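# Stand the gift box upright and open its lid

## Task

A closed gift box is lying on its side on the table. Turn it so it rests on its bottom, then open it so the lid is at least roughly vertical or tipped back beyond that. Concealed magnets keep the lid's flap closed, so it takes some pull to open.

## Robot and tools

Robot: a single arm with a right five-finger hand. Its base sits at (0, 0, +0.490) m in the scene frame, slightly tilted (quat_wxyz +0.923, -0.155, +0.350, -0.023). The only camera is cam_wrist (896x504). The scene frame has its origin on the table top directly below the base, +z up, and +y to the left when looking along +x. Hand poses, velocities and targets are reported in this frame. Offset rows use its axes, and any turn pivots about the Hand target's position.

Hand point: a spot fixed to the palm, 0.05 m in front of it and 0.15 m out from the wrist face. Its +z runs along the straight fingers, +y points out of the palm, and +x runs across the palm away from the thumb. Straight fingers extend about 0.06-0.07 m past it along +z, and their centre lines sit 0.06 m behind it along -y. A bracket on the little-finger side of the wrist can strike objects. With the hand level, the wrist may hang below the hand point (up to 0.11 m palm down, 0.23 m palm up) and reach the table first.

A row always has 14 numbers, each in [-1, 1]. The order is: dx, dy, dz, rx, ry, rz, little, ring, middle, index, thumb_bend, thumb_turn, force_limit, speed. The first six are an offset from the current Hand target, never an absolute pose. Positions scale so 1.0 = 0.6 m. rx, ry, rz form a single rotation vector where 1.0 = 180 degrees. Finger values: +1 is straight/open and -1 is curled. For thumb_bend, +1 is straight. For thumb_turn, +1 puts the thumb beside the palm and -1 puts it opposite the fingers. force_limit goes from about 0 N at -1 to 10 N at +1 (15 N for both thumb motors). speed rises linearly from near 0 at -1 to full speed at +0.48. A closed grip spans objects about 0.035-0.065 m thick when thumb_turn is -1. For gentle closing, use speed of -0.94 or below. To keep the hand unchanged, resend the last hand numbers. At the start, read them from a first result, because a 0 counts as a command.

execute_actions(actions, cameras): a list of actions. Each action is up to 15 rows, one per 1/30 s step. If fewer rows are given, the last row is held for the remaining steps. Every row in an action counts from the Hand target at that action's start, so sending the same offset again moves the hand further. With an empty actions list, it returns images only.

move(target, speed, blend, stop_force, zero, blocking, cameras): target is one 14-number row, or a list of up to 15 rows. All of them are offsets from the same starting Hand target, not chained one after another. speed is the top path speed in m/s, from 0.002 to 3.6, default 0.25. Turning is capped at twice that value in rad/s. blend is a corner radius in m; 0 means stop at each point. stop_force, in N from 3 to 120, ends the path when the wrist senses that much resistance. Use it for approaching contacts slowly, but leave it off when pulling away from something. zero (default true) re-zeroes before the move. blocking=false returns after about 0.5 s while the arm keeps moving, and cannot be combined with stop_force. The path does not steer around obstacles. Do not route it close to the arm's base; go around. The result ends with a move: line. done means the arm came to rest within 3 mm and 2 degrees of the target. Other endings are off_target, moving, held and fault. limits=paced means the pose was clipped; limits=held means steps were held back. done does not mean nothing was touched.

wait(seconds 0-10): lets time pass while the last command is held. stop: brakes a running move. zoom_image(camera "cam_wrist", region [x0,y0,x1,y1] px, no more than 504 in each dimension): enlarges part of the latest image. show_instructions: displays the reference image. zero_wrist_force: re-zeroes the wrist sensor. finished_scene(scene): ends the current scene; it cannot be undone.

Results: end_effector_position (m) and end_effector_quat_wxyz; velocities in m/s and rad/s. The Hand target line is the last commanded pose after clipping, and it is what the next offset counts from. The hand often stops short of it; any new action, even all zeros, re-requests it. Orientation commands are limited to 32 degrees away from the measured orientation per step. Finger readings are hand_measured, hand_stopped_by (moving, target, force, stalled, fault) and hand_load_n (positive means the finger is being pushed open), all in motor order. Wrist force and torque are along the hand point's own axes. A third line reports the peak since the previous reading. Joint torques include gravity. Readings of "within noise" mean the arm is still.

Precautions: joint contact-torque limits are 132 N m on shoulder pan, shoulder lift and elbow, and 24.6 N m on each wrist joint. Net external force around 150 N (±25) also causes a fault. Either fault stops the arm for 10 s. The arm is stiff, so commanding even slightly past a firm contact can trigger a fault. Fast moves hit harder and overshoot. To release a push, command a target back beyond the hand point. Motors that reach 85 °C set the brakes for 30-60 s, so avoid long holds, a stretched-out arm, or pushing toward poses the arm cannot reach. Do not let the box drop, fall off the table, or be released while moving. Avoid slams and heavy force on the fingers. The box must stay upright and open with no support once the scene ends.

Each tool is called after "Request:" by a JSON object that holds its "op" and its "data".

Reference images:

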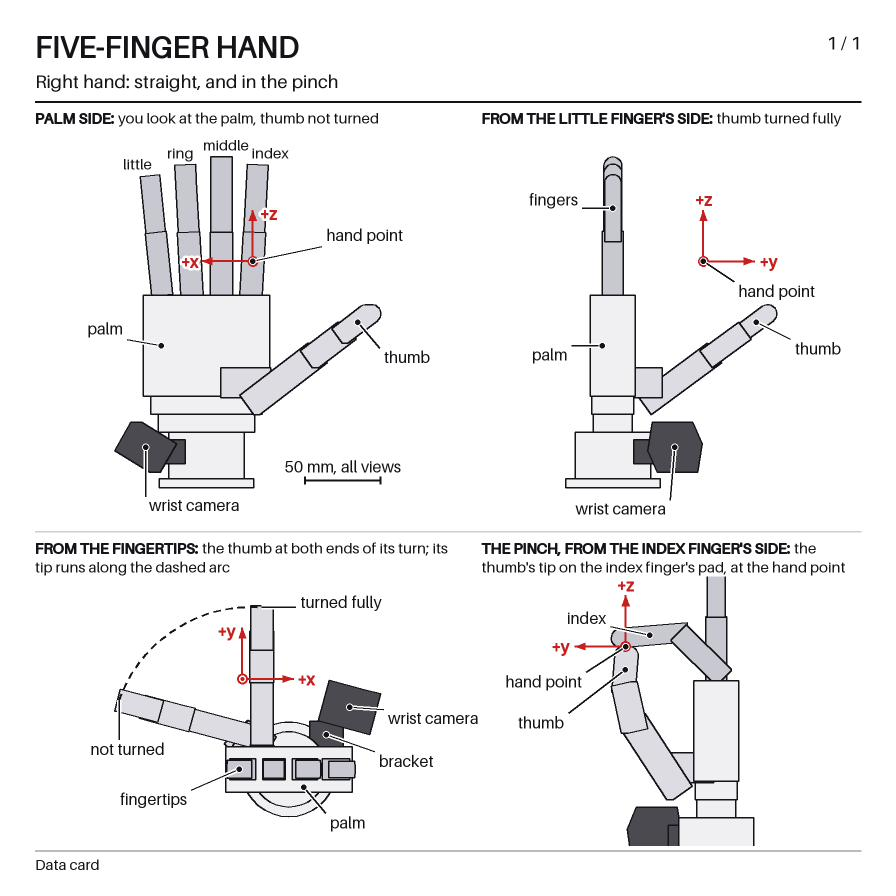

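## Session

Request:
{"op": "execute_actions", "data": {"actions": []}}

Scene clock: 0.00 s.
end_effector_position=(+0.3602, +0.3439, +0.2504) hand_measured=(+1.000, +1.000, +1.000, +1.000, +1.000, +1.000) hand_load_n=(+0.0, +0.0, +0.0, +0.0, +0.0, +0.0) hand_stopped_by=(target, target, target, target, target, target) hand_force_limit=0.00 hand_speed=-0.80 end_effector_quat_wxyz=(+0.145, +0.767, +0.600, +0.173)
Joint positions: [0.91 -1.281 2.03 -0.304 2.188 0.794]
Joint velocities: within noise
Joint torques (N m): no reading
Motor temperatures (°C): [28 31 26 31 33 32]
Wrist force (N): no reading
Wrist torque (N m): no reading
Wrist force, peak (N): no reading
Hand target: +0.3602, +0.3439, +0.2504; +0.145, +0.767, +0.600, +0.173

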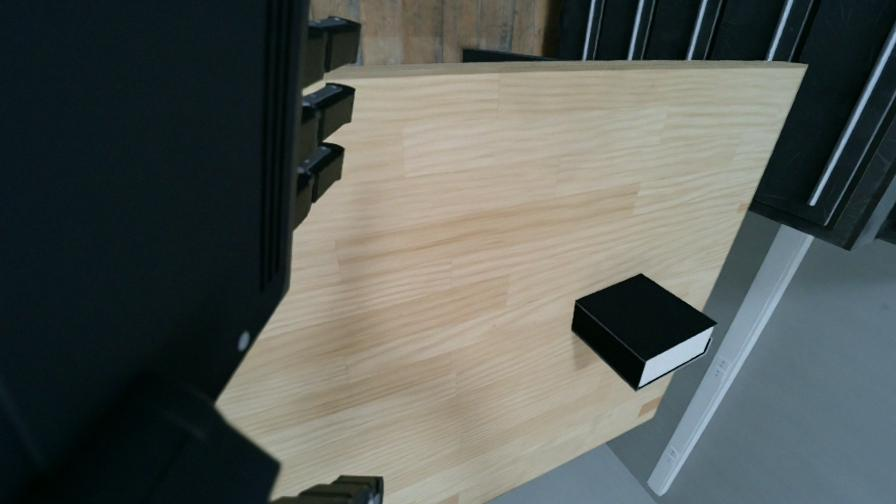

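Request:
{"op": "zoom_image", "data": {"camera": "cam_wrist", "region": [540, 250, 760, 420]}}

Scaled by 2.291 from the camera's 896x504 image, which has a finer 1280x720 frame.

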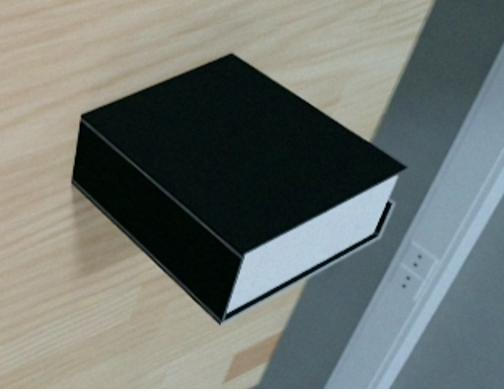

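Request:
{"op": "move", "data": {"target": [0.15,-0.44,0.28,-0.0128,0.1448,0.076,1,1,1,1,1,1,0,0.5], "cameras": ["cam_wrist"]}}

Request:
{"op": "zoom_image", "data": {"camera": "cam_wrist", "region": [400, 100, 800, 420]}}

Scene clock: 31.80 s.
end_effector_position=(+0.4502, +0.0799, +0.4184) hand_measured=(+1.000, +1.000, +1.000, +1.000, +1.000, +1.000) hand_load_n=(+0.0, +0.0, +0.0, +0.0, +0.0, +0.0) hand_stopped_by=(target, target, target, target, target, target) hand_force_limit=0.00 hand_speed=0.50 end_effector_quat_wxyz=(+0.001, +0.707, +0.707, +0.000)
Joint positions: [-0.787 -2.03 2.288 0.986 0.842 -0.711]
Joint torques (N m): [-6.86 3.92 -0.37 3.21 -2.41 -1.28]
Wrist force (N): [0.2 0.6 -0.5]
Wrist torque (N m): [0.01 0.01 0.09]
Wrist force, peak (N): [0.7 1.0 -0.9]
Hand target: +0.4502, +0.0799, +0.4184; +0.000, +0.707, +0.707, +0.000
Off the commanded pose: 0.000 m, 0 deg.
move: done

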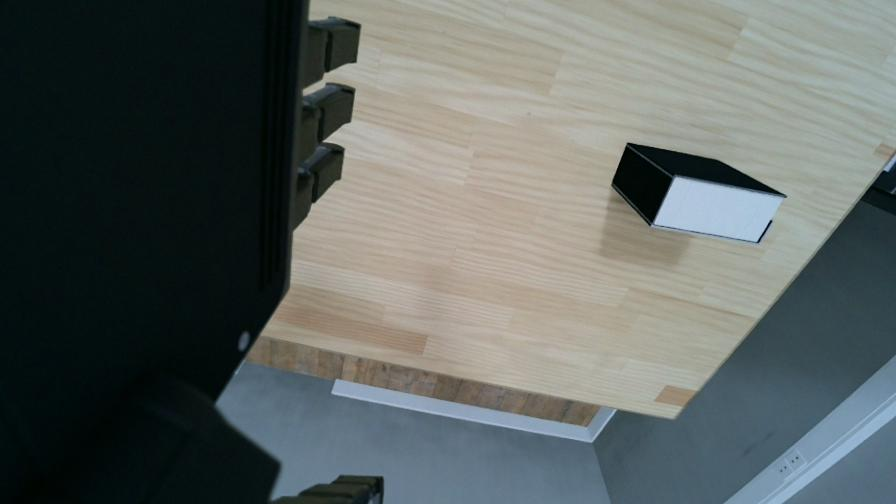

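Scaled by 1.260 from the camera's 896x504 image, which has a finer 1280x720 frame.

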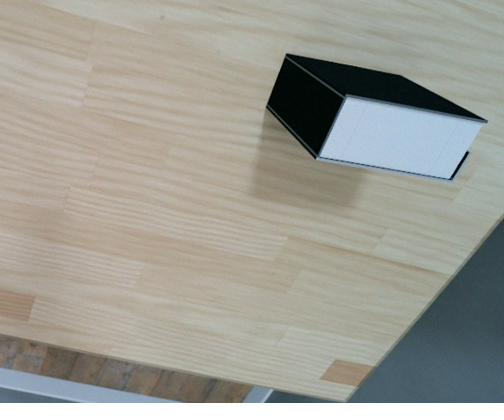

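Request:
{"op": "move", "data": {"target": [0.35,-0.35,-0.03,0,0,0.5,1,1,1,1,1,1,0,0.5], "cameras": ["cam_wrist"]}}

Request:
{"op": "zoom_image", "data": {"camera": "cam_wrist", "region": [400, 50, 800, 350]}}

Scene clock: 99.87 s.
end_effector_position=(+0.6601, -0.1301, +0.4004) hand_measured=(+1.000, +1.000, +1.000, +1.000, +1.000, +1.000) hand_load_n=(+0.0, +0.0, +0.0, +0.0, +0.0, +0.0) hand_stopped_by=(target, target, target, target, target, target) hand_force_limit=0.00 hand_speed=0.50 end_effector_quat_wxyz=(+0.001, +0.000, +1.000, +0.000)
Joint positions: [-0.876 -1.154 1.288 1.189 0.815 -2.398]
Joint torques (N m): [-10.55 -18.76 -22.88 3.41 2.11 -1.04]
Wrist force (N): [0.7 1.0 -0.2]
Wrist torque (N m): [0.09 -0.05 0.08]
Wrist force, peak (N): [0.7 1.0 -0.2]
Hand target: +0.6602, -0.1301, +0.4004; +0.000, +0.000, +1.000, +0.000
Off the commanded pose: 0.000 m, 0 deg.
move: done

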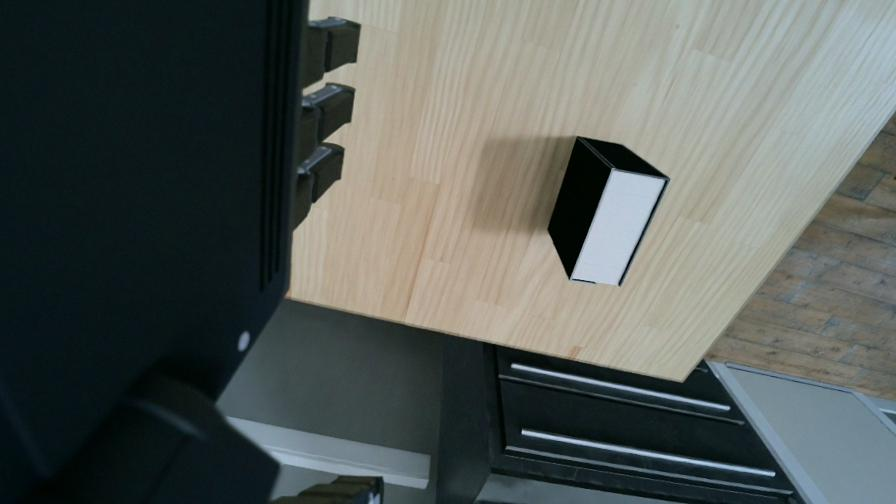

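Scaled by 1.260 from the camera's 896x504 image, which has a finer 1280x720 frame.

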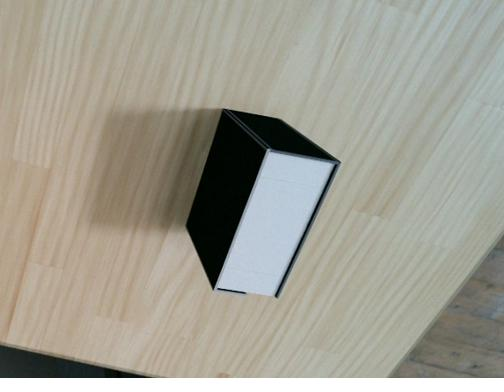

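Request:
{"op": "move", "data": {"target": [[0.05,0.1,-0.05,0,0,-0.5,1,-1,-1,-1,1,1,0.5,0.5],[0.098,0.223,-0.12,0,0,-0.985,1,-1,-1,-1,1,1,0.5,0.5]], "speed": 0.4, "cameras": ["cam_wrist"]}}

Scene clock: 123.57 s.
end_effector_position=(+0.7190, +0.0037, +0.3284) hand_measured=(+1.000, -1.000, -1.000, -1.000, +1.000, +1.000) hand_load_n=(+0.0, +0.0, +0.0, +0.0, +0.0, +0.0) hand_stopped_by=(target, target, target, target, target, target) hand_force_limit=0.50 hand_speed=0.50 end_effector_quat_wxyz=(+0.000, +1.000, +0.024, +0.000)
Joint positions: [-0.301 -1.15 0.949 1.136 1.073 1.339]
Joint torques (N m): [0.98 -33.68 -24.81 3.82 2.43 1.68]
Wrist force (N): [0.1 0.3 -0.3]
Wrist torque (N m): [0.02 0.08 -0.03]
Wrist force, peak (N): [0.9 0.9 -0.2]
Hand target: +0.7190, +0.0037, +0.3284; +0.000, +1.000, +0.024, +0.000
Off the commanded pose: 0.000 m, 0 deg.
move: done

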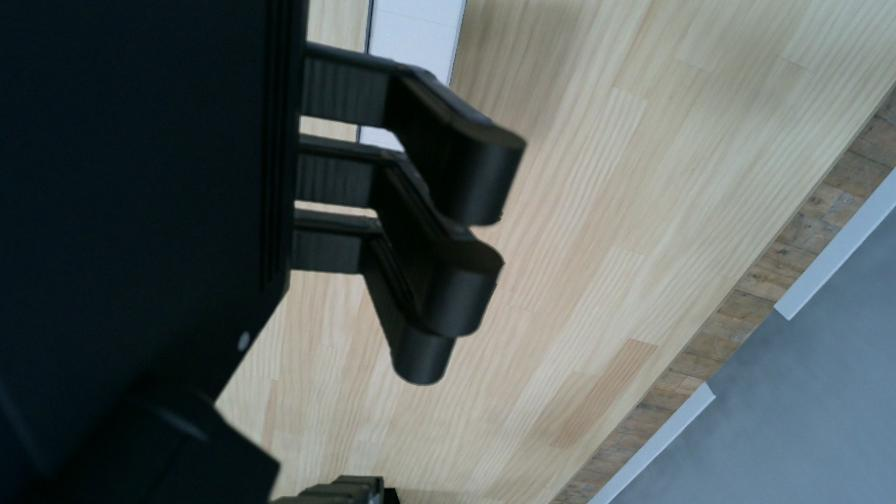

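Request:
{"op": "move", "data": {"target": [0.033,0,-0.17,0,0,0,1,-1,-1,-1,1,1,0.5,0.5], "cameras": ["cam_wrist"]}}

Scene clock: 146.37 s.
end_effector_position=(+0.7388, +0.0037, +0.2264) hand_measured=(+1.000, -1.000, -1.000, -1.000, +1.000, +1.000) hand_load_n=(+0.5, +0.0, +0.0, +0.0, +0.0, +0.0) hand_stopped_by=(target, target, target, target, target, target) hand_force_limit=0.50 hand_speed=0.50 end_effector_quat_wxyz=(+0.000, +1.000, +0.024, +0.000)
Joint positions: [-0.207 -0.935 0.761 1.072 1.131 1.423]
Joint torques (N m): [-0.25 -38.77 -25.88 4.02 2.31 1.49]
Wrist force (N): [0.6 0.4 -0.1]
Wrist torque (N m): [0.01 -0.07 -0.02]
Wrist force, peak (N): [-0.1 0.4 -1.4]
Hand target: +0.7388, +0.0037, +0.2264; +0.000, +1.000, +0.024, +0.000
Off the commanded pose: 0.000 m, 0 deg.
move: done

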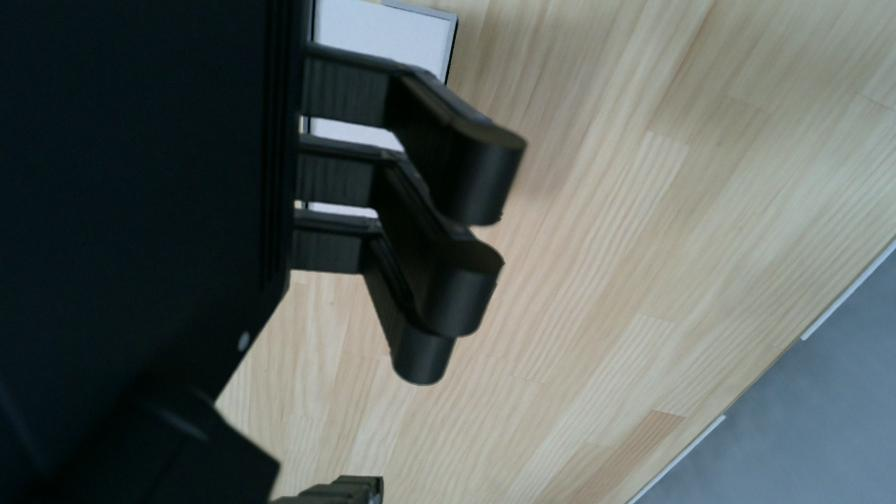

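Request:
{"op": "move", "data": {"target": [0.05,0,0,0,0,0,1,-1,-1,-1,1,1,0.5,0.5], "cameras": ["cam_wrist"]}}

Request:
{"op": "zoom_image", "data": {"camera": "cam_wrist", "region": [280, 0, 540, 200]}}

Scene clock: 157.40 s.
end_effector_position=(+0.7687, +0.0037, +0.2264) hand_measured=(+1.000, -1.000, -1.000, -1.000, +1.000, +1.000) hand_load_n=(+0.0, +0.0, +0.0, +0.0, -0.5, +0.0) hand_stopped_by=(target, target, target, target, target, target) hand_force_limit=0.50 hand_speed=0.50 end_effector_quat_wxyz=(+0.000, +1.000, +0.024, +0.000)
Joint positions: [-0.202 -0.829 0.528 1.197 1.134 1.427]
Joint torques (N m): [-1 -40.95 -25.06 4 2.17 -1.23]
Wrist force (N): [0.9 0.5 -0.3]
Wrist torque (N m): [0.06 -0.08 0.07]
Wrist force, peak (N): [0.7 0.9 -0.2]
Hand target: +0.7688, +0.0037, +0.2264; +0.000, +1.000, +0.024, +0.000
Off the commanded pose: 0.000 m, 0 deg.
move: done

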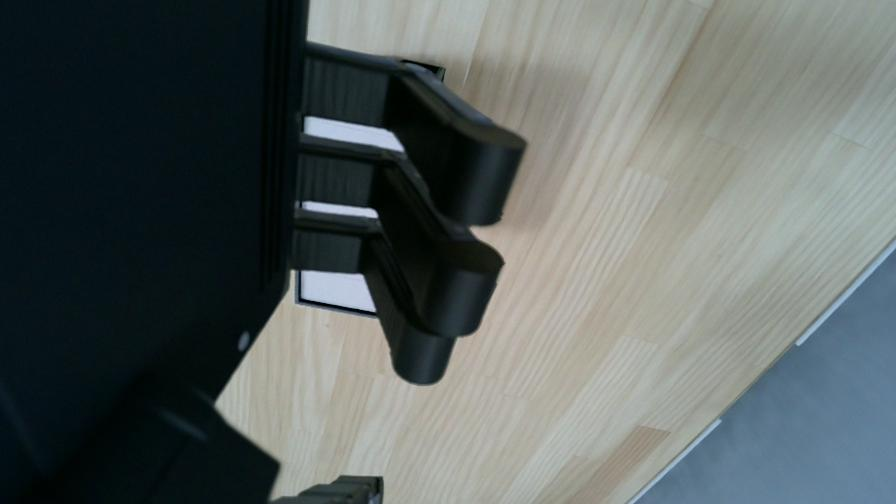

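Scaled by 1.938 from the camera's 896x504 image, which has a finer 1280x720 frame.

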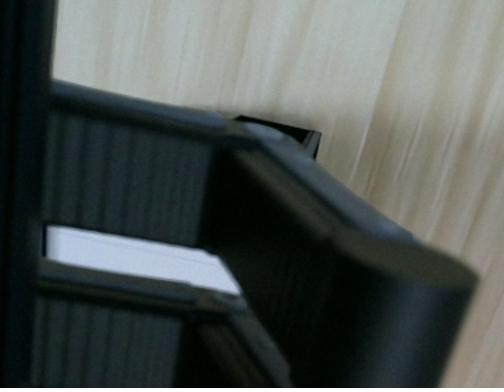

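Request:
{"op": "move", "data": {"target": [0,0,-0.16,0,0,0,1,-1,-1,-1,1,1,0.5,0.5], "speed": 0.02, "stop_force": 4, "cameras": ["cam_wrist"]}}

Scene clock: 172.13 s.
end_effector_position=(+0.7687, +0.0037, +0.1519) hand_measured=(+1.000, -1.000, -1.000, -1.000, +1.000, +1.000) hand_load_n=(+0.0, +0.0, +0.0, -0.5, -0.5, +0.0) hand_stopped_by=(target, target, target, target, target, target) hand_force_limit=0.50 hand_speed=0.50 end_effector_quat_wxyz=(+0.000, +1.000, +0.024, +0.000)
Joint positions: [-0.152 -0.658 0.351 1.185 1.165 1.47]
Joint torques (N m): [-22.39 -61.17 -2.9 0.33 -2.17 -1.39]
Wrist force (N): [0.7 0.5 -2.4]
Wrist torque (N m): [0.12 -0.04 0.03]
Wrist force, peak (N): [1.7 -0.1 -14.4]
Hand target: +0.7687, +0.0037, +0.1519; +0.000, +1.000, +0.024, +0.000 (not the last commanded pose)
Off the commanded pose: 0.022 m, 0 deg.
move: contact

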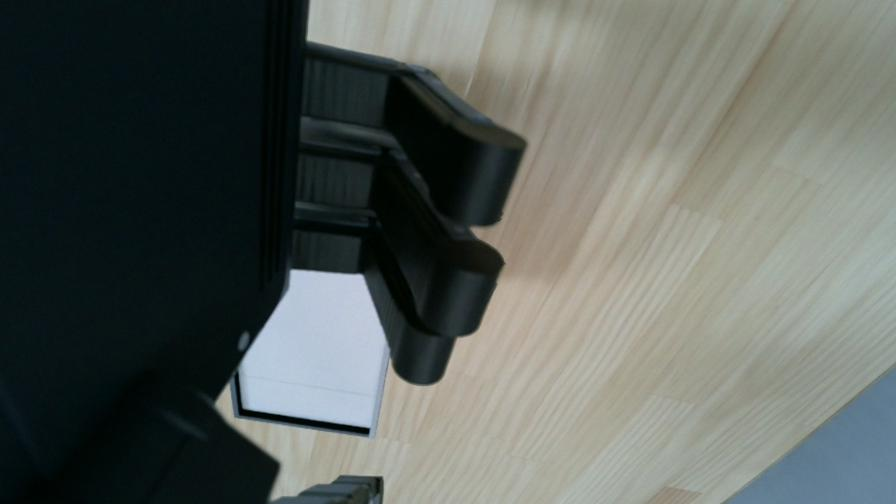

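Request:
{"op": "move", "data": {"target": [0,0,0.004,0,0,0,1,-1,-1,-1,1,1,0.5,0.5]}}

Request:
{"op": "move", "data": {"target": [-0.04,0,0,0,0,0,1,-1,-1,-1,1,1,0.5,0.5], "speed": 0.02, "stop_force": 3, "cameras": ["cam_wrist"]}}

Scene clock: 177.00 s.
end_effector_position=(+0.7687, +0.0037, +0.1542) hand_measured=(+1.000, -1.000, -1.000, -1.000, +1.000, +1.000) hand_load_n=(+0.0, +0.0, +0.0, +0.0, +0.0, +0.0) hand_stopped_by=(target, target, target, target, target, target) hand_force_limit=0.50 hand_speed=0.50 end_effector_quat_wxyz=(+0.000, +1.000, +0.024, +0.000)
Joint positions: [-0.154 -0.664 0.359 1.184 1.164 1.469]
Joint torques (N m): [-21.84 -63.77 -4.12 0.42 -2.23 -1.35]
Wrist force (N): [0.5 0.7 -0.3]
Wrist torque (N m): [0.03 -0.04 0.10]
Wrist force, peak (N): [1.0 0.6 -2.5]
Hand target: +0.7687, +0.0037, +0.1543; +0.000, +1.000, +0.024, +0.000
Off the commanded pose: 0.000 m, 0 deg.
move: done

Scene clock: 179.27 s.
end_effector_position=(+0.7447, +0.0037, +0.1543) hand_measured=(+1.000, -1.000, -1.000, -1.000, +1.000, +1.000) hand_load_n=(+0.0, +0.0, +0.0, +0.0, +0.0, +0.0) hand_stopped_by=(target, target, target, target, target, target) hand_force_limit=0.50 hand_speed=0.50 end_effector_quat_wxyz=(+0.000, +1.000, +0.024, +0.000)
Joint positions: [-0.156 -0.774 0.602 1.051 1.163 1.467]
Joint torques (N m): [-21.55 -61.64 -3.82 0.85 -2.36 1.08]
Wrist force (N): [0.9 0.9 -0.3]
Wrist torque (N m): [0.06 -0.04 0.13]
Wrist force, peak (N): [1.2 1.2 -0.5]
Hand target: +0.7447, +0.0037, +0.1543; +0.000, +1.000, +0.024, +0.000
Off the commanded pose: 0.000 m, 0 deg.
move: done

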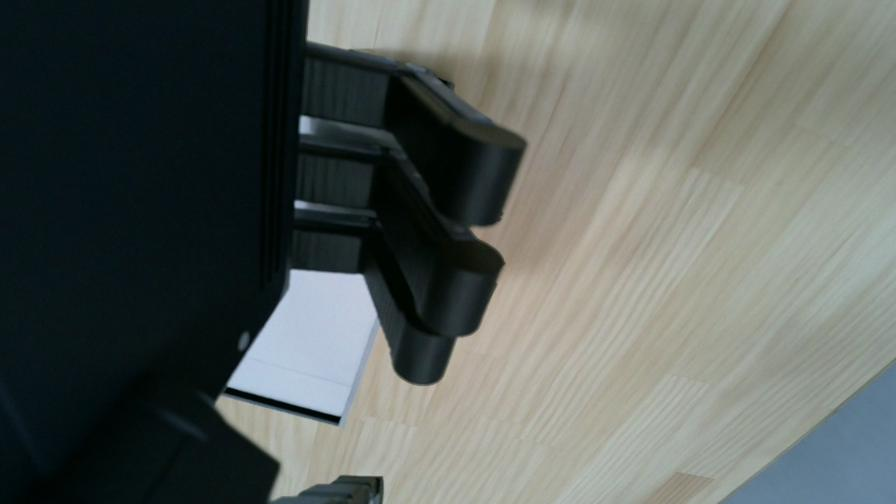

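Request:
{"op": "move", "data": {"target": [0,0,-0.03,0,0,0,1,-1,-1,-1,1,1,0.5,0.5], "speed": 0.006, "stop_force": 15}}

Request:
{"op": "move", "data": {"target": [0,0,0,0,0,0,0.3,-1,-1,-1,1,1,0.3,-0.2], "cameras": ["cam_wrist"]}}

Scene clock: 187.93 s.
end_effector_position=(+0.7447, +0.0037, +0.1512) hand_measured=(+1.000, -1.000, -1.000, -1.000, +1.000, +1.000) hand_load_n=(+0.0, +0.0, -3.0, -3.5, +0.0, +0.0) hand_stopped_by=(target, target, target, target, target, target) hand_force_limit=0.50 hand_speed=0.50 end_effector_quat_wxyz=(+0.000, +1.000, +0.024, +0.000)
Joint positions: [-0.154 -0.767 0.595 1.05 1.164 1.469]
Joint torques (N m): [-16.54 -54.99 -1.54 1.69 -3.35 -0.91]
Wrist force (N): [0.8 3.2 -13.9]
Wrist torque (N m): [0.49 0.12 0.09]
Wrist force, peak (N): [0.1 3.6 -20.1]
Hand target: +0.7447, +0.0037, +0.1512; +0.000, +1.000, +0.024, +0.000 (not the last commanded pose)
Off the commanded pose: 0.015 m, 0 deg.
move: contact

Scene clock: 188.53 s.
end_effector_position=(+0.7447, +0.0037, +0.1512) hand_measured=(+0.300, -1.000, -1.000, -1.000, +1.000, +1.000) hand_load_n=(+0.0, +0.0, -3.0, -3.5, +0.0, +0.0) hand_stopped_by=(target, target, target, target, target, target) hand_force_limit=0.30 hand_speed=-0.20 end_effector_quat_wxyz=(+0.000, +1.000, +0.024, +0.000)
Joint positions: [-0.154 -0.767 0.595 1.05 1.164 1.469]
Joint torques (N m): [-16.4 -54.94 -2.1 1.96 -2.68 -1.11]
Wrist force (N): [0.7 3.2 -13.9]
Wrist torque (N m): [0.49 0.13 0.08]
Wrist force, peak (N): [0.9 3.2 -14.0]
Hand target: +0.7447, +0.0037, +0.1512; +0.000, +1.000, +0.024, +0.000
Off the commanded pose: 0.000 m, 0 deg.
move: done

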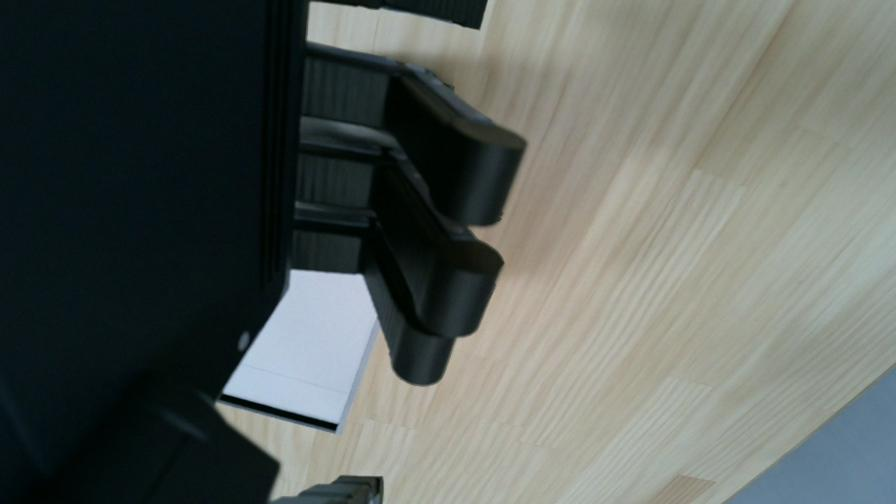

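Request:
{"op": "zoom_image", "data": {"camera": "cam_wrist", "region": [290, 0, 540, 200]}}

Scaled by 2.016 from the camera's 896x504 image, which has a finer 1280x720 frame.

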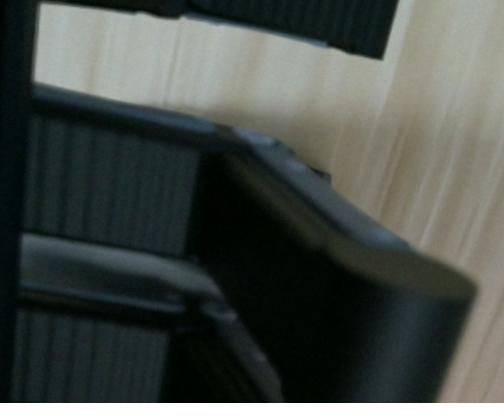

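Request:
{"op": "move", "data": {"target": [0,0,0.006,0,0,0,1,-1,-1,-1,1,1,0.5,0.5]}}

Request:
{"op": "move", "data": {"target": [-0.05,0,0,0,0,0,1,-1,-1,-1,1,1,0.5,0.5], "speed": 0.02, "stop_force": 3, "cameras": ["cam_wrist"]}}

Request:
{"op": "zoom_image", "data": {"camera": "cam_wrist", "region": [290, 0, 540, 200]}}

Scene clock: 196.13 s.
end_effector_position=(+0.7447, +0.0037, +0.1546) hand_measured=(+1.000, -1.000, -1.000, -1.000, +1.000, +1.000) hand_load_n=(+0.0, +0.0, +0.0, +0.0, +0.0, +0.0) hand_stopped_by=(target, target, target, target, target, target) hand_force_limit=0.50 hand_speed=0.50 end_effector_quat_wxyz=(+0.000, +1.000, +0.024, +0.000)
Joint positions: [-0.156 -0.775 0.603 1.051 1.163 1.467]
Joint torques (N m): [-22.32 -62.45 -2.82 3.92 -2.11 -1.32]
Wrist force (N): [0.7 0.8 -0.5]
Wrist torque (N m): [0.10 -0.05 0.12]
Wrist force, peak (N): [0.7 3.3 -14.2]
Hand target: +0.7447, +0.0037, +0.1548; +0.000, +1.000, +0.024, +0.000
Off the commanded pose: 0.000 m, 0 deg.
move: done

Scene clock: 198.70 s.
end_effector_position=(+0.7147, +0.0037, +0.1548) hand_measured=(+1.000, -1.000, -1.000, -1.000, +1.000, +1.000) hand_load_n=(+0.0, +0.0, +0.0, +0.0, -0.5, +0.0) hand_stopped_by=(target, target, target, target, target, target) hand_force_limit=0.50 hand_speed=0.50 end_effector_quat_wxyz=(+0.000, +1.000, +0.024, +0.000)
Joint positions: [-0.159 -0.866 0.812 0.934 1.161 1.464]
Joint torques (N m): [-20.13 -59.67 -2.14 0.55 -2.29 -0.72]
Wrist force (N): [1.0 0.8 -0.5]
Wrist torque (N m): [0.04 -0.05 0.13]
Wrist force, peak (N): [1.2 1.1 -0.7]
Hand target: +0.7147, +0.0037, +0.1548; +0.000, +1.000, +0.024, +0.000
Off the commanded pose: 0.000 m, 0 deg.
move: done

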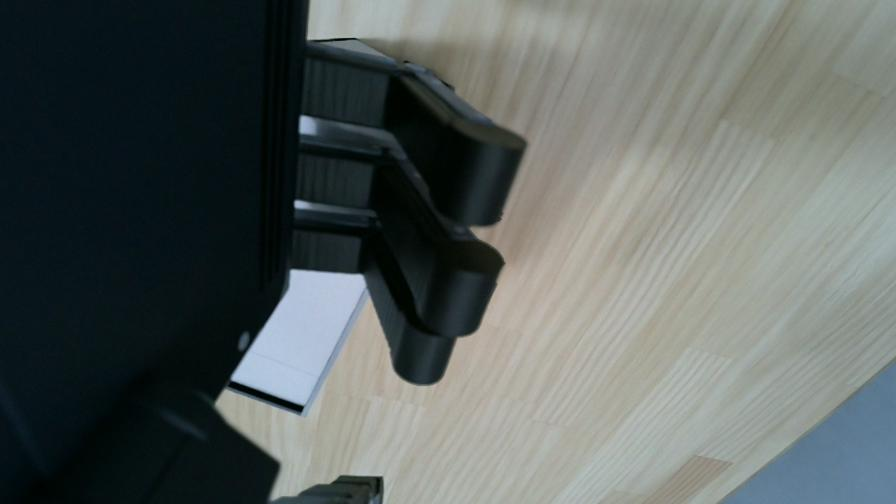

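Scaled by 2.016 from the camera's 896x504 image, which has a finer 1280x720 frame.

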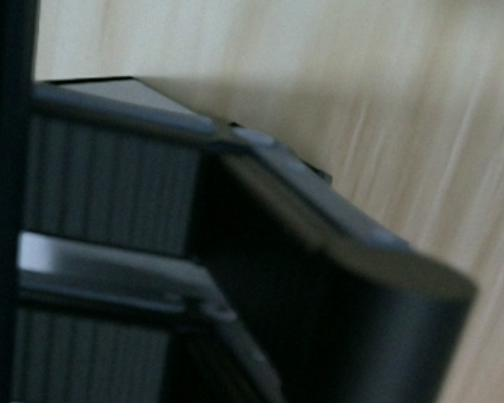

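Request:
{"op": "move", "data": {"target": [[0,0,0.05,0,0,0,1,-1,-1,-1,1,1,0.5,0.5],[0.02,0,0.12,0,0,-0.083,1,-1,-1,-1,1,1,0.5,0.5]], "cameras": ["cam_wrist"]}}

Scene clock: 208.93 s.
end_effector_position=(+0.7267, +0.0037, +0.2267) hand_measured=(+1.000, -1.000, -1.000, -1.000, +1.000, +1.000) hand_load_n=(+0.0, +0.5, +0.0, +0.0, +0.0, +0.0) hand_stopped_by=(target, target, target, target, target, target) hand_force_limit=0.50 hand_speed=0.50 end_effector_quat_wxyz=(+0.000, +0.994, -0.106, +0.000)
Joint positions: [-0.222 -0.924 0.744 1.082 1.121 1.671]
Joint torques (N m): [-21.01 -37.54 -23.99 3.89 -2.13 1.44]
Wrist force (N): [0.4 0.4 0.2]
Wrist torque (N m): [-0.02 -0.03 -0.03]
Wrist force, peak (N): [1.2 1.1 -0.7]
Hand target: +0.7267, +0.0037, +0.2268; +0.000, +0.994, -0.106, +0.000
Off the commanded pose: 0.000 m, 0 deg.
move: done

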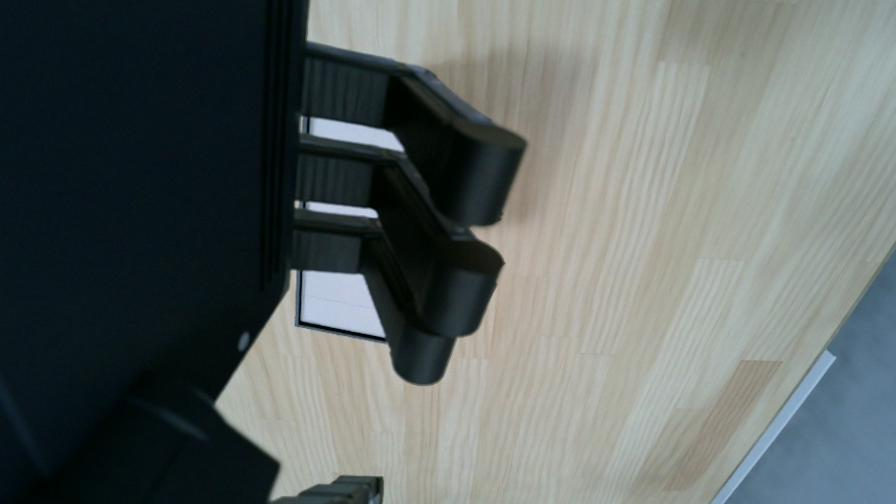

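Request:
{"op": "move", "data": {"target": [[-0.015,0.0035,0,0.0106,0.049,0,1,-1,-1,-1,1,1,0.5,0.5],[-0.015,0.0035,-0.08,0.0106,0.049,0,1,-1,-1,-1,1,1,0.5,0.5]]}}

Request:
{"op": "move", "data": {"target": [0,0,-0.08,0,0,0,1,-1,-1,-1,1,1,0.5,0.5], "speed": 0.02, "stop_force": 4, "cameras": ["cam_wrist"]}}

Scene clock: 225.80 s.
end_effector_position=(+0.7177, +0.0058, +0.1788) hand_measured=(+1.000, -1.000, -1.000, -1.000, +1.000, +1.000) hand_load_n=(+0.0, +0.0, +0.0, +0.0, -0.5, +0.0) hand_stopped_by=(target, target, target, target, target, target) hand_force_limit=0.50 hand_speed=0.50 end_effector_quat_wxyz=(-0.008, +0.991, -0.106, -0.078)
Joint positions: [-0.187 -0.661 0.369 1.354 1.128 1.628]
Joint torques (N m): [-2.65 -40.89 -25.65 4.15 2.22 1.48]
Wrist force (N): [0.4 0.8 -0.1]
Wrist torque (N m): [0.03 -0.03 -0.03]
Wrist force, peak (N): [0.5 0.5 -1.1]
Hand target: +0.7177, +0.0058, +0.1788; -0.008, +0.991, -0.106, -0.078
Off the commanded pose: 0.000 m, 0 deg.
move: done

Scene clock: 228.10 s.
end_effector_position=(+0.7176, +0.0058, +0.1583) hand_measured=(+1.000, -1.000, -1.000, -1.000, +1.000, +1.000) hand_load_n=(+0.0, +0.0, -1.5, +0.0, +0.0, +0.0) hand_stopped_by=(target, target, target, target, target, target) hand_force_limit=0.50 hand_speed=0.50 end_effector_quat_wxyz=(-0.008, +0.991, -0.106, -0.078)
Joint positions: [-0.173 -0.6 0.29 1.367 1.135 1.641]
Joint torques (N m): [-22.9 -60.9 -3.25 0.51 -2.14 -1.26]
Wrist force (N): [0.2 0.7 -4.0]
Wrist torque (N m): [0.22 0.08 0.00]
Wrist force, peak (N): [-1.0 1.1 -12.8]
Hand target: +0.7176, +0.0058, +0.1583; -0.008, +0.991, -0.106, -0.078 (not the last commanded pose)
Off the commanded pose: 0.028 m, 0 deg.
move: contact

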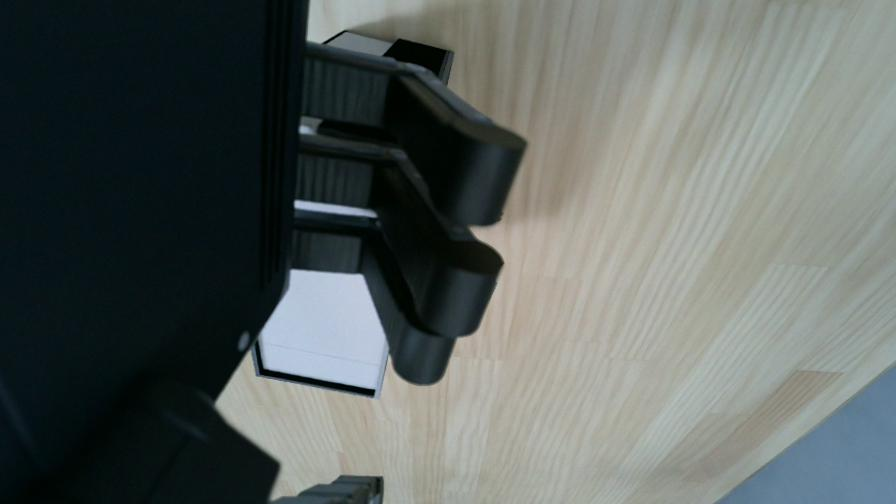

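Request:
{"op": "move", "data": {"target": [[0,0,0.02,0,0,0,1,-1,-1,-1,1,1,0.5,0.5],[-0.045,0.0095,0.02,0,0,0,1,-1,-1,-1,1,1,0.5,0.5]], "speed": 0.05}}

Request:
{"op": "move", "data": {"target": [0,0,-0.08,0,0,0,1,-1,-1,-1,1,1,0.5,0.5], "speed": 0.02, "stop_force": 4, "cameras": ["cam_wrist"]}}

Request:
{"op": "zoom_image", "data": {"camera": "cam_wrist", "region": [290, 0, 540, 200]}}

Scene clock: 237.83 s.
end_effector_position=(+0.6907, +0.0115, +0.1703) hand_measured=(+1.000, -1.000, -1.000, -1.000, +1.000, +1.000) hand_load_n=(+0.0, +0.0, +0.0, +0.0, +0.0, +0.0) hand_stopped_by=(target, target, target, target, target, target) hand_force_limit=0.50 hand_speed=0.50 end_effector_quat_wxyz=(-0.008, +0.991, -0.106, -0.078)
Joint positions: [-0.176 -0.763 0.614 1.207 1.134 1.639]
Joint torques (N m): [-2.29 -60.11 -2.76 0.52 -2.37 1.32]
Wrist force (N): [0.6 1.0 -0.3]
Wrist torque (N m): [0.09 -0.02 -0.01]
Wrist force, peak (N): [0.4 0.6 -4.3]
Hand target: +0.6906, +0.0115, +0.1703; -0.008, +0.991, -0.106, -0.078
Off the commanded pose: 0.000 m, 0 deg.
move: done

Scene clock: 239.70 s.
end_effector_position=(+0.6906, +0.0115, +0.1580) hand_measured=(+1.000, -1.000, -1.000, -1.000, +1.000, +1.000) hand_load_n=(+0.0, -1.0, +0.0, +0.0, +0.0, +0.0) hand_stopped_by=(target, target, target, target, target, target) hand_force_limit=0.50 hand_speed=0.50 end_effector_quat_wxyz=(-0.008, +0.991, -0.106, -0.078)
Joint positions: [-0.168 -0.736 0.587 1.203 1.138 1.647]
Joint torques (N m): [-20.86 -60.38 -2.02 3.36 -2.65 -1.65]
Wrist force (N): [0.4 1.3 -2.6]
Wrist torque (N m): [0.14 0.06 0.05]
Wrist force, peak (N): [-0.9 2.6 -12.9]
Hand target: +0.6906, +0.0115, +0.1580; -0.008, +0.991, -0.106, -0.078 (not the last commanded pose)
Off the commanded pose: 0.036 m, 0 deg.
move: contact

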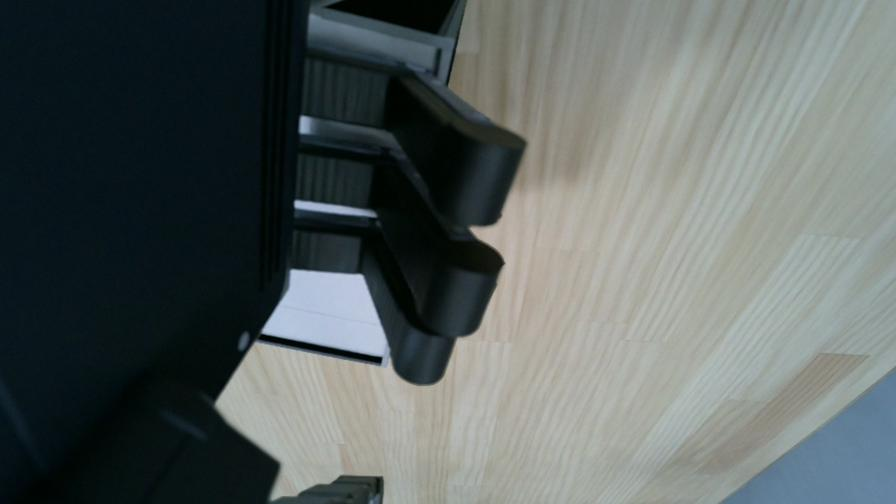

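Scaled by 2.016 from the camera's 896x504 image, which has a finer 1280x720 frame.

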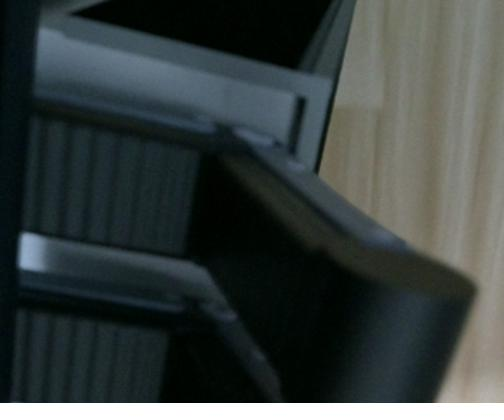

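Request:
{"op": "move", "data": {"target": [[0,0,0.01,0,0,0,1,-1,-1,-1,1,1,0.5,0.5],[0.003,0.015,0.01,0,0,0,1,-1,-1,-1,1,1,0.5,0.5],[-0.010,0.018,0.01,0,0,0,1,-1,-1,-1,1,1,0.5,0.5]], "speed": 0.03}}

Request:
{"op": "move", "data": {"target": [0,0,-0.06,0,0,0,1,-1,-1,-1,1,1,0.5,0.5], "speed": 0.008, "stop_force": 15, "cameras": ["cam_wrist"]}}

Request:
{"op": "move", "data": {"target": [0,0,0,0,0,0,0.4,-1,-1,-1,1,1,0.4,-0.2], "cameras": ["cam_wrist"]}}

Scene clock: 250.13 s.
end_effector_position=(+0.6846, +0.0223, +0.1640) hand_measured=(+1.000, -1.000, -1.000, -1.000, +1.000, +1.000) hand_load_n=(+0.0, +0.5, +0.5, +0.0, +0.0, -0.5) hand_stopped_by=(target, target, target, target, target, target) hand_force_limit=0.50 hand_speed=0.50 end_effector_quat_wxyz=(-0.008, +0.991, -0.106, -0.078)
Joint positions: [-0.156 -0.774 0.645 1.178 1.143 1.658]
Joint torques (N m): [-0.96 -61.49 -3.06 1.17 2.33 1.57]
Wrist force (N): [1.2 0.6 -0.2]
Wrist torque (N m): [0.03 -0.05 0.04]
Wrist force, peak (N): [0.2 1.4 -3.1]
Hand target: +0.6846, +0.0223, +0.1640; -0.008, +0.991, -0.106, -0.078
Off the commanded pose: 0.000 m, 0 deg.
move: done

Scene clock: 252.33 s.
end_effector_position=(+0.6846, +0.0223, +0.1572) hand_measured=(+1.000, -1.000, -1.000, -1.000, +1.000, +1.000) hand_load_n=(+0.0, -7.0, +0.0, +0.0, +0.0, +0.0) hand_stopped_by=(target, target, target, target, target, target) hand_force_limit=0.50 hand_speed=0.50 end_effector_quat_wxyz=(-0.008, +0.991, -0.106, -0.078)
Joint positions: [-0.152 -0.758 0.63 1.176 1.146 1.662]
Joint torques (N m): [-17.99 -54.05 -1.3 2.17 -3.29 -1.28]
Wrist force (N): [-1.0 2.7 -14.5]
Wrist torque (N m): [0.47 0.62 0.06]
Wrist force, peak (N): [-1.7 3.2 -20.2]
Hand target: +0.6846, +0.0223, +0.1572; -0.008, +0.991, -0.106, -0.078 (not the last commanded pose)
Off the commanded pose: 0.029 m, 0 deg.
move: contact

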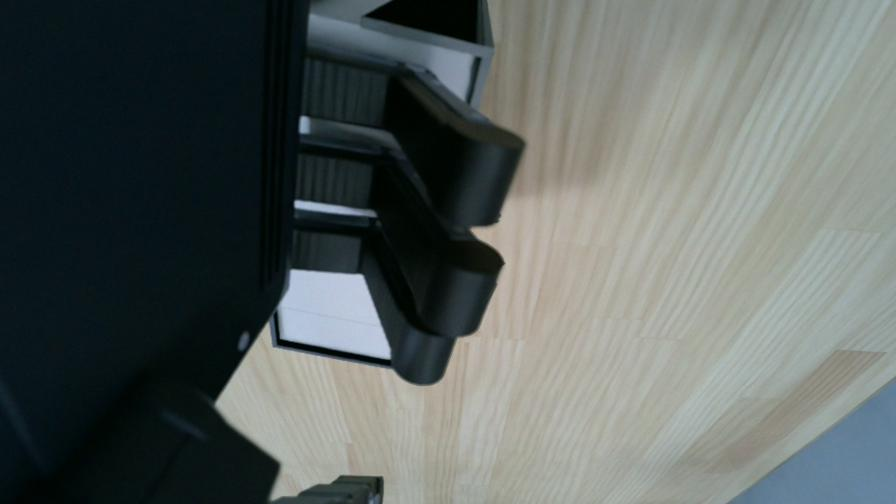

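Scene clock: 252.90 s.
end_effector_position=(+0.6846, +0.0223, +0.1572) hand_measured=(+0.402, -1.000, -1.000, -1.000, +1.000, +1.000) hand_load_n=(+6.0, -6.0, +0.0, +0.0, +0.0, +0.0) hand_stopped_by=(target, target, target, target, target, target) hand_force_limit=0.40 hand_speed=-0.20 end_effector_quat_wxyz=(-0.008, +0.991, -0.106, -0.078)
Joint positions: [-0.152 -0.758 0.63 1.176 1.146 1.662]
Joint torques (N m): [-17.93 -53.09 -3.31 2.1 1.84 -0.76]
Wrist force (N): [-1.6 -2.6 -10.9]
Wrist torque (N m): [0.46 0.48 -0.24]
Wrist force, peak (N): [-1.2 2.9 -14.4]
Hand target: +0.6846, +0.0223, +0.1572; -0.008, +0.991, -0.106, -0.078
Off the commanded pose: 0.000 m, 0 deg.
move: done

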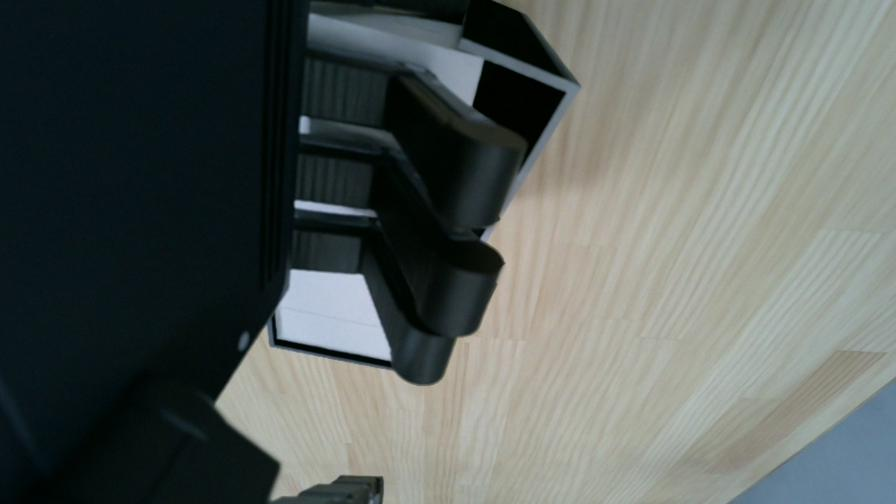

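Request:
{"op": "move", "data": {"target": [0,0,0,0,0,0,-0.3,-1,-1,-1,1,1,0.4,-0.2], "cameras": ["cam_wrist"]}}

Request:
{"op": "move", "data": {"target": [0,0,0.18,0,0,0,-0.3,-1,-1,-1,1,1,0.4,-0.2], "speed": 0.15, "cameras": ["cam_wrist"]}}

Scene clock: 258.40 s.
end_effector_position=(+0.6846, +0.0223, +0.1572) hand_measured=(-0.300, -1.000, -1.000, -1.000, +1.000, +1.000) hand_load_n=(+1.5, -6.0, +0.0, +0.0, +0.0, +0.0) hand_stopped_by=(target, target, target, target, target, target) hand_force_limit=0.40 hand_speed=-0.20 end_effector_quat_wxyz=(-0.008, +0.991, -0.106, -0.078)
Joint positions: [-0.152 -0.758 0.63 1.176 1.146 1.662]
Joint torques (N m): [-17.53 -41.19 -14.08 2.15 2.7 1]
Wrist force (N): [-1.8 -2.4 -13.2]
Wrist torque (N m): [0.45 0.57 -0.22]
Wrist force, peak (N): [-1.8 -2.4 -13.2]
Hand target: +0.6846, +0.0223, +0.1572; -0.008, +0.991, -0.106, -0.078
Off the commanded pose: 0.000 m, 0 deg.
move: done

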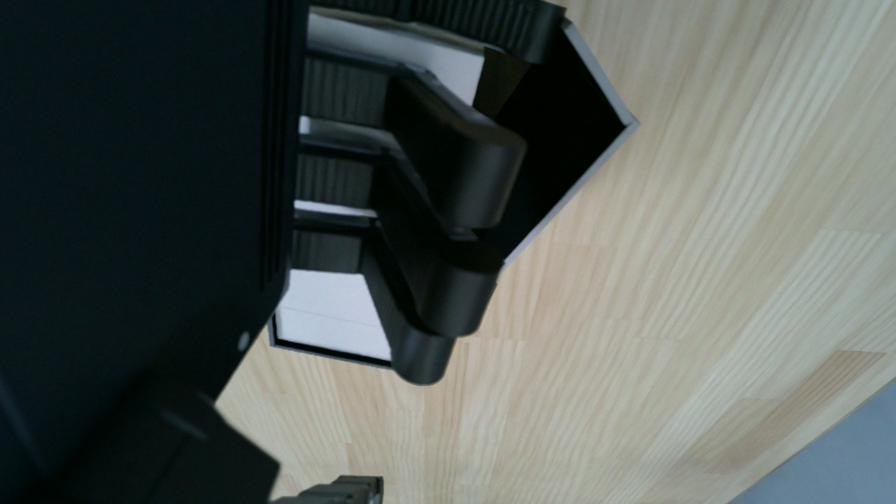

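Scene clock: 259.80 s.
end_effector_position=(+0.6846, +0.0223, +0.2650) hand_measured=(-0.300, -1.000, -1.000, -1.000, +1.000, +1.000) hand_load_n=(+0.0, +0.0, +0.0, +0.0, +0.0, +0.0) hand_stopped_by=(target, target, target, target, target, target) hand_force_limit=0.40 hand_speed=-0.20 end_effector_quat_wxyz=(-0.008, +0.991, -0.106, -0.078)
Joint positions: [-0.23 -0.97 0.803 1.247 1.108 1.587]
Joint torques (N m): [-21.45 -58.41 -2.51 4.23 -2.13 -0.95]
Wrist force (N): [0.4 0.7 0.0]
Wrist torque (N m): [0.06 0.02 0.06]
Wrist force, peak (N): [-1.7 -2.5 -13.1]
Hand target: +0.6846, +0.0223, +0.2652; -0.008, +0.991, -0.106, -0.078
Off the commanded pose: 0.000 m, 0 deg.
move: done

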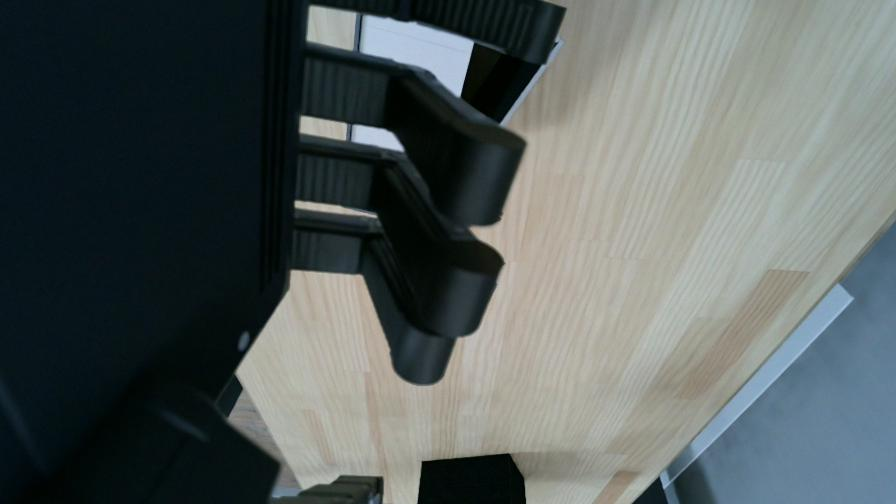

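Request:
{"op": "move", "data": {"target": [0.0295,-0.127,-0.02,-0.0106,-0.049,0,-1,-1,-1,1,1,1,0.5,0.5], "cameras": ["cam_wrist"]}}

Scene clock: 280.87 s.
end_effector_position=(+0.7023, -0.0538, +0.2533) hand_measured=(-1.000, -1.000, -1.000, +1.000, +1.000, +1.000) hand_load_n=(+0.0, +0.0, +0.0, +0.0, +0.0, +0.0) hand_stopped_by=(target, target, target, target, target, target) hand_force_limit=0.50 hand_speed=0.50 end_effector_quat_wxyz=(+0.000, +0.994, -0.106, +0.000)
Joint positions: [-0.342 -1 0.911 1.041 1.049 1.563]
Joint torques (N m): [-23.23 -56.98 -4.05 0.15 -2.4 1.42]
Wrist force (N): [0.3 0.2 -0.2]
Wrist torque (N m): [-0.01 0.02 0.02]
Wrist force, peak (N): [0.3 1.2 -0.4]
Hand target: +0.7023, -0.0539, +0.2532; +0.000, +0.994, -0.106, +0.000
Off the commanded pose: 0.000 m, 0 deg.
move: done

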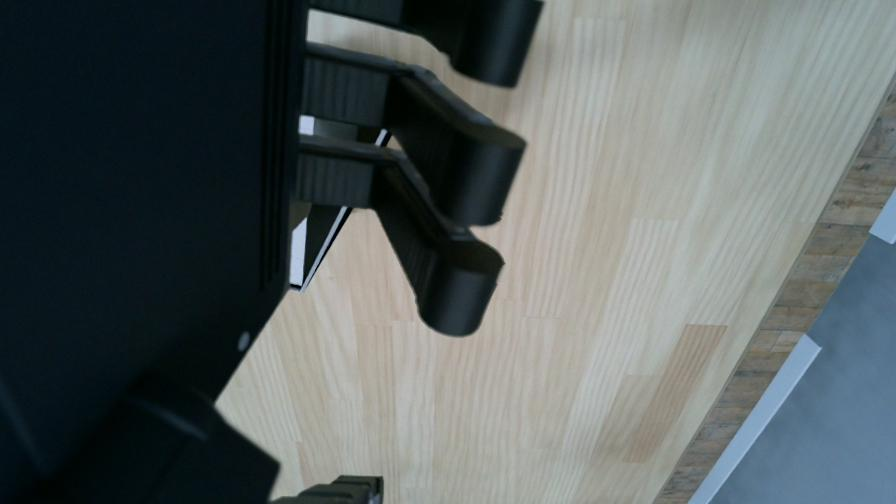

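Request:
{"op": "move", "data": {"target": [0,0,-0.14,0,0,0,-1,-1,-1,1,1,1,0.5,0.5], "speed": 0.05, "stop_force": 4}}

Request:
{"op": "move", "data": {"target": [-0.02,-0.09,0,0,0,0,-1,-1,-1,1,1,1,0.5,0.5], "speed": 0.05, "cameras": ["cam_wrist"]}}

Scene clock: 291.13 s.
end_effector_position=(+0.7023, -0.0539, +0.1692) hand_measured=(-1.000, -1.000, -1.000, +1.000, +1.000, +1.000) hand_load_n=(+0.0, +0.0, +0.0, +0.0, +0.0, +0.0) hand_stopped_by=(target, target, target, target, target, target) hand_force_limit=0.50 hand_speed=0.50 end_effector_quat_wxyz=(+0.000, +0.994, -0.106, +0.000)
Joint positions: [-0.27 -0.852 0.812 0.961 1.092 1.628]
Joint torques (N m): [-3.19 -36.52 -24.07 0.46 2.34 1.6]
Wrist force (N): [0.2 0.7 -0.5]
Wrist torque (N m): [0.07 0.01 -0.03]
Wrist force, peak (N): [0.1 0.6 -0.7]
Hand target: +0.7023, -0.0539, +0.1692; +0.000, +0.994, -0.106, +0.000
Off the commanded pose: 0.000 m, 0 deg.
move: done

Scene clock: 292.70 s.
end_effector_position=(+0.6904, -0.1077, +0.1692) hand_measured=(-1.000, -1.000, -1.000, +1.000, +1.000, +1.000) hand_load_n=(+0.0, +0.0, +0.0, +0.0, +0.0, +0.0) hand_stopped_by=(target, target, target, target, target, target) hand_force_limit=0.50 hand_speed=0.50 end_effector_quat_wxyz=(+0.000, +0.994, -0.106, +0.000)
Joint positions: [-0.352 -0.835 0.847 0.945 1.044 1.554]
Joint torques (N m): [-26.2 -34.65 -2.11 0.47 -2.49 -1.18]
Wrist force (N): [0.1 0.0 -0.5]
Wrist torque (N m): [0.01 0.04 0.07]
Wrist force, peak (N): [0.4 0.5 -0.4]
Hand target: +0.6903, -0.1079, +0.1692; +0.000, +0.994, -0.106, +0.000
Off the commanded pose: 0.000 m, 0 deg.
move: done

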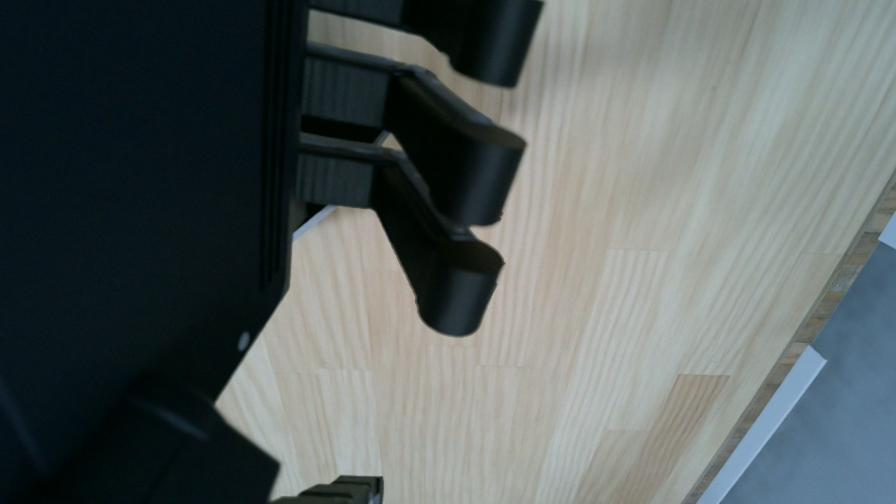

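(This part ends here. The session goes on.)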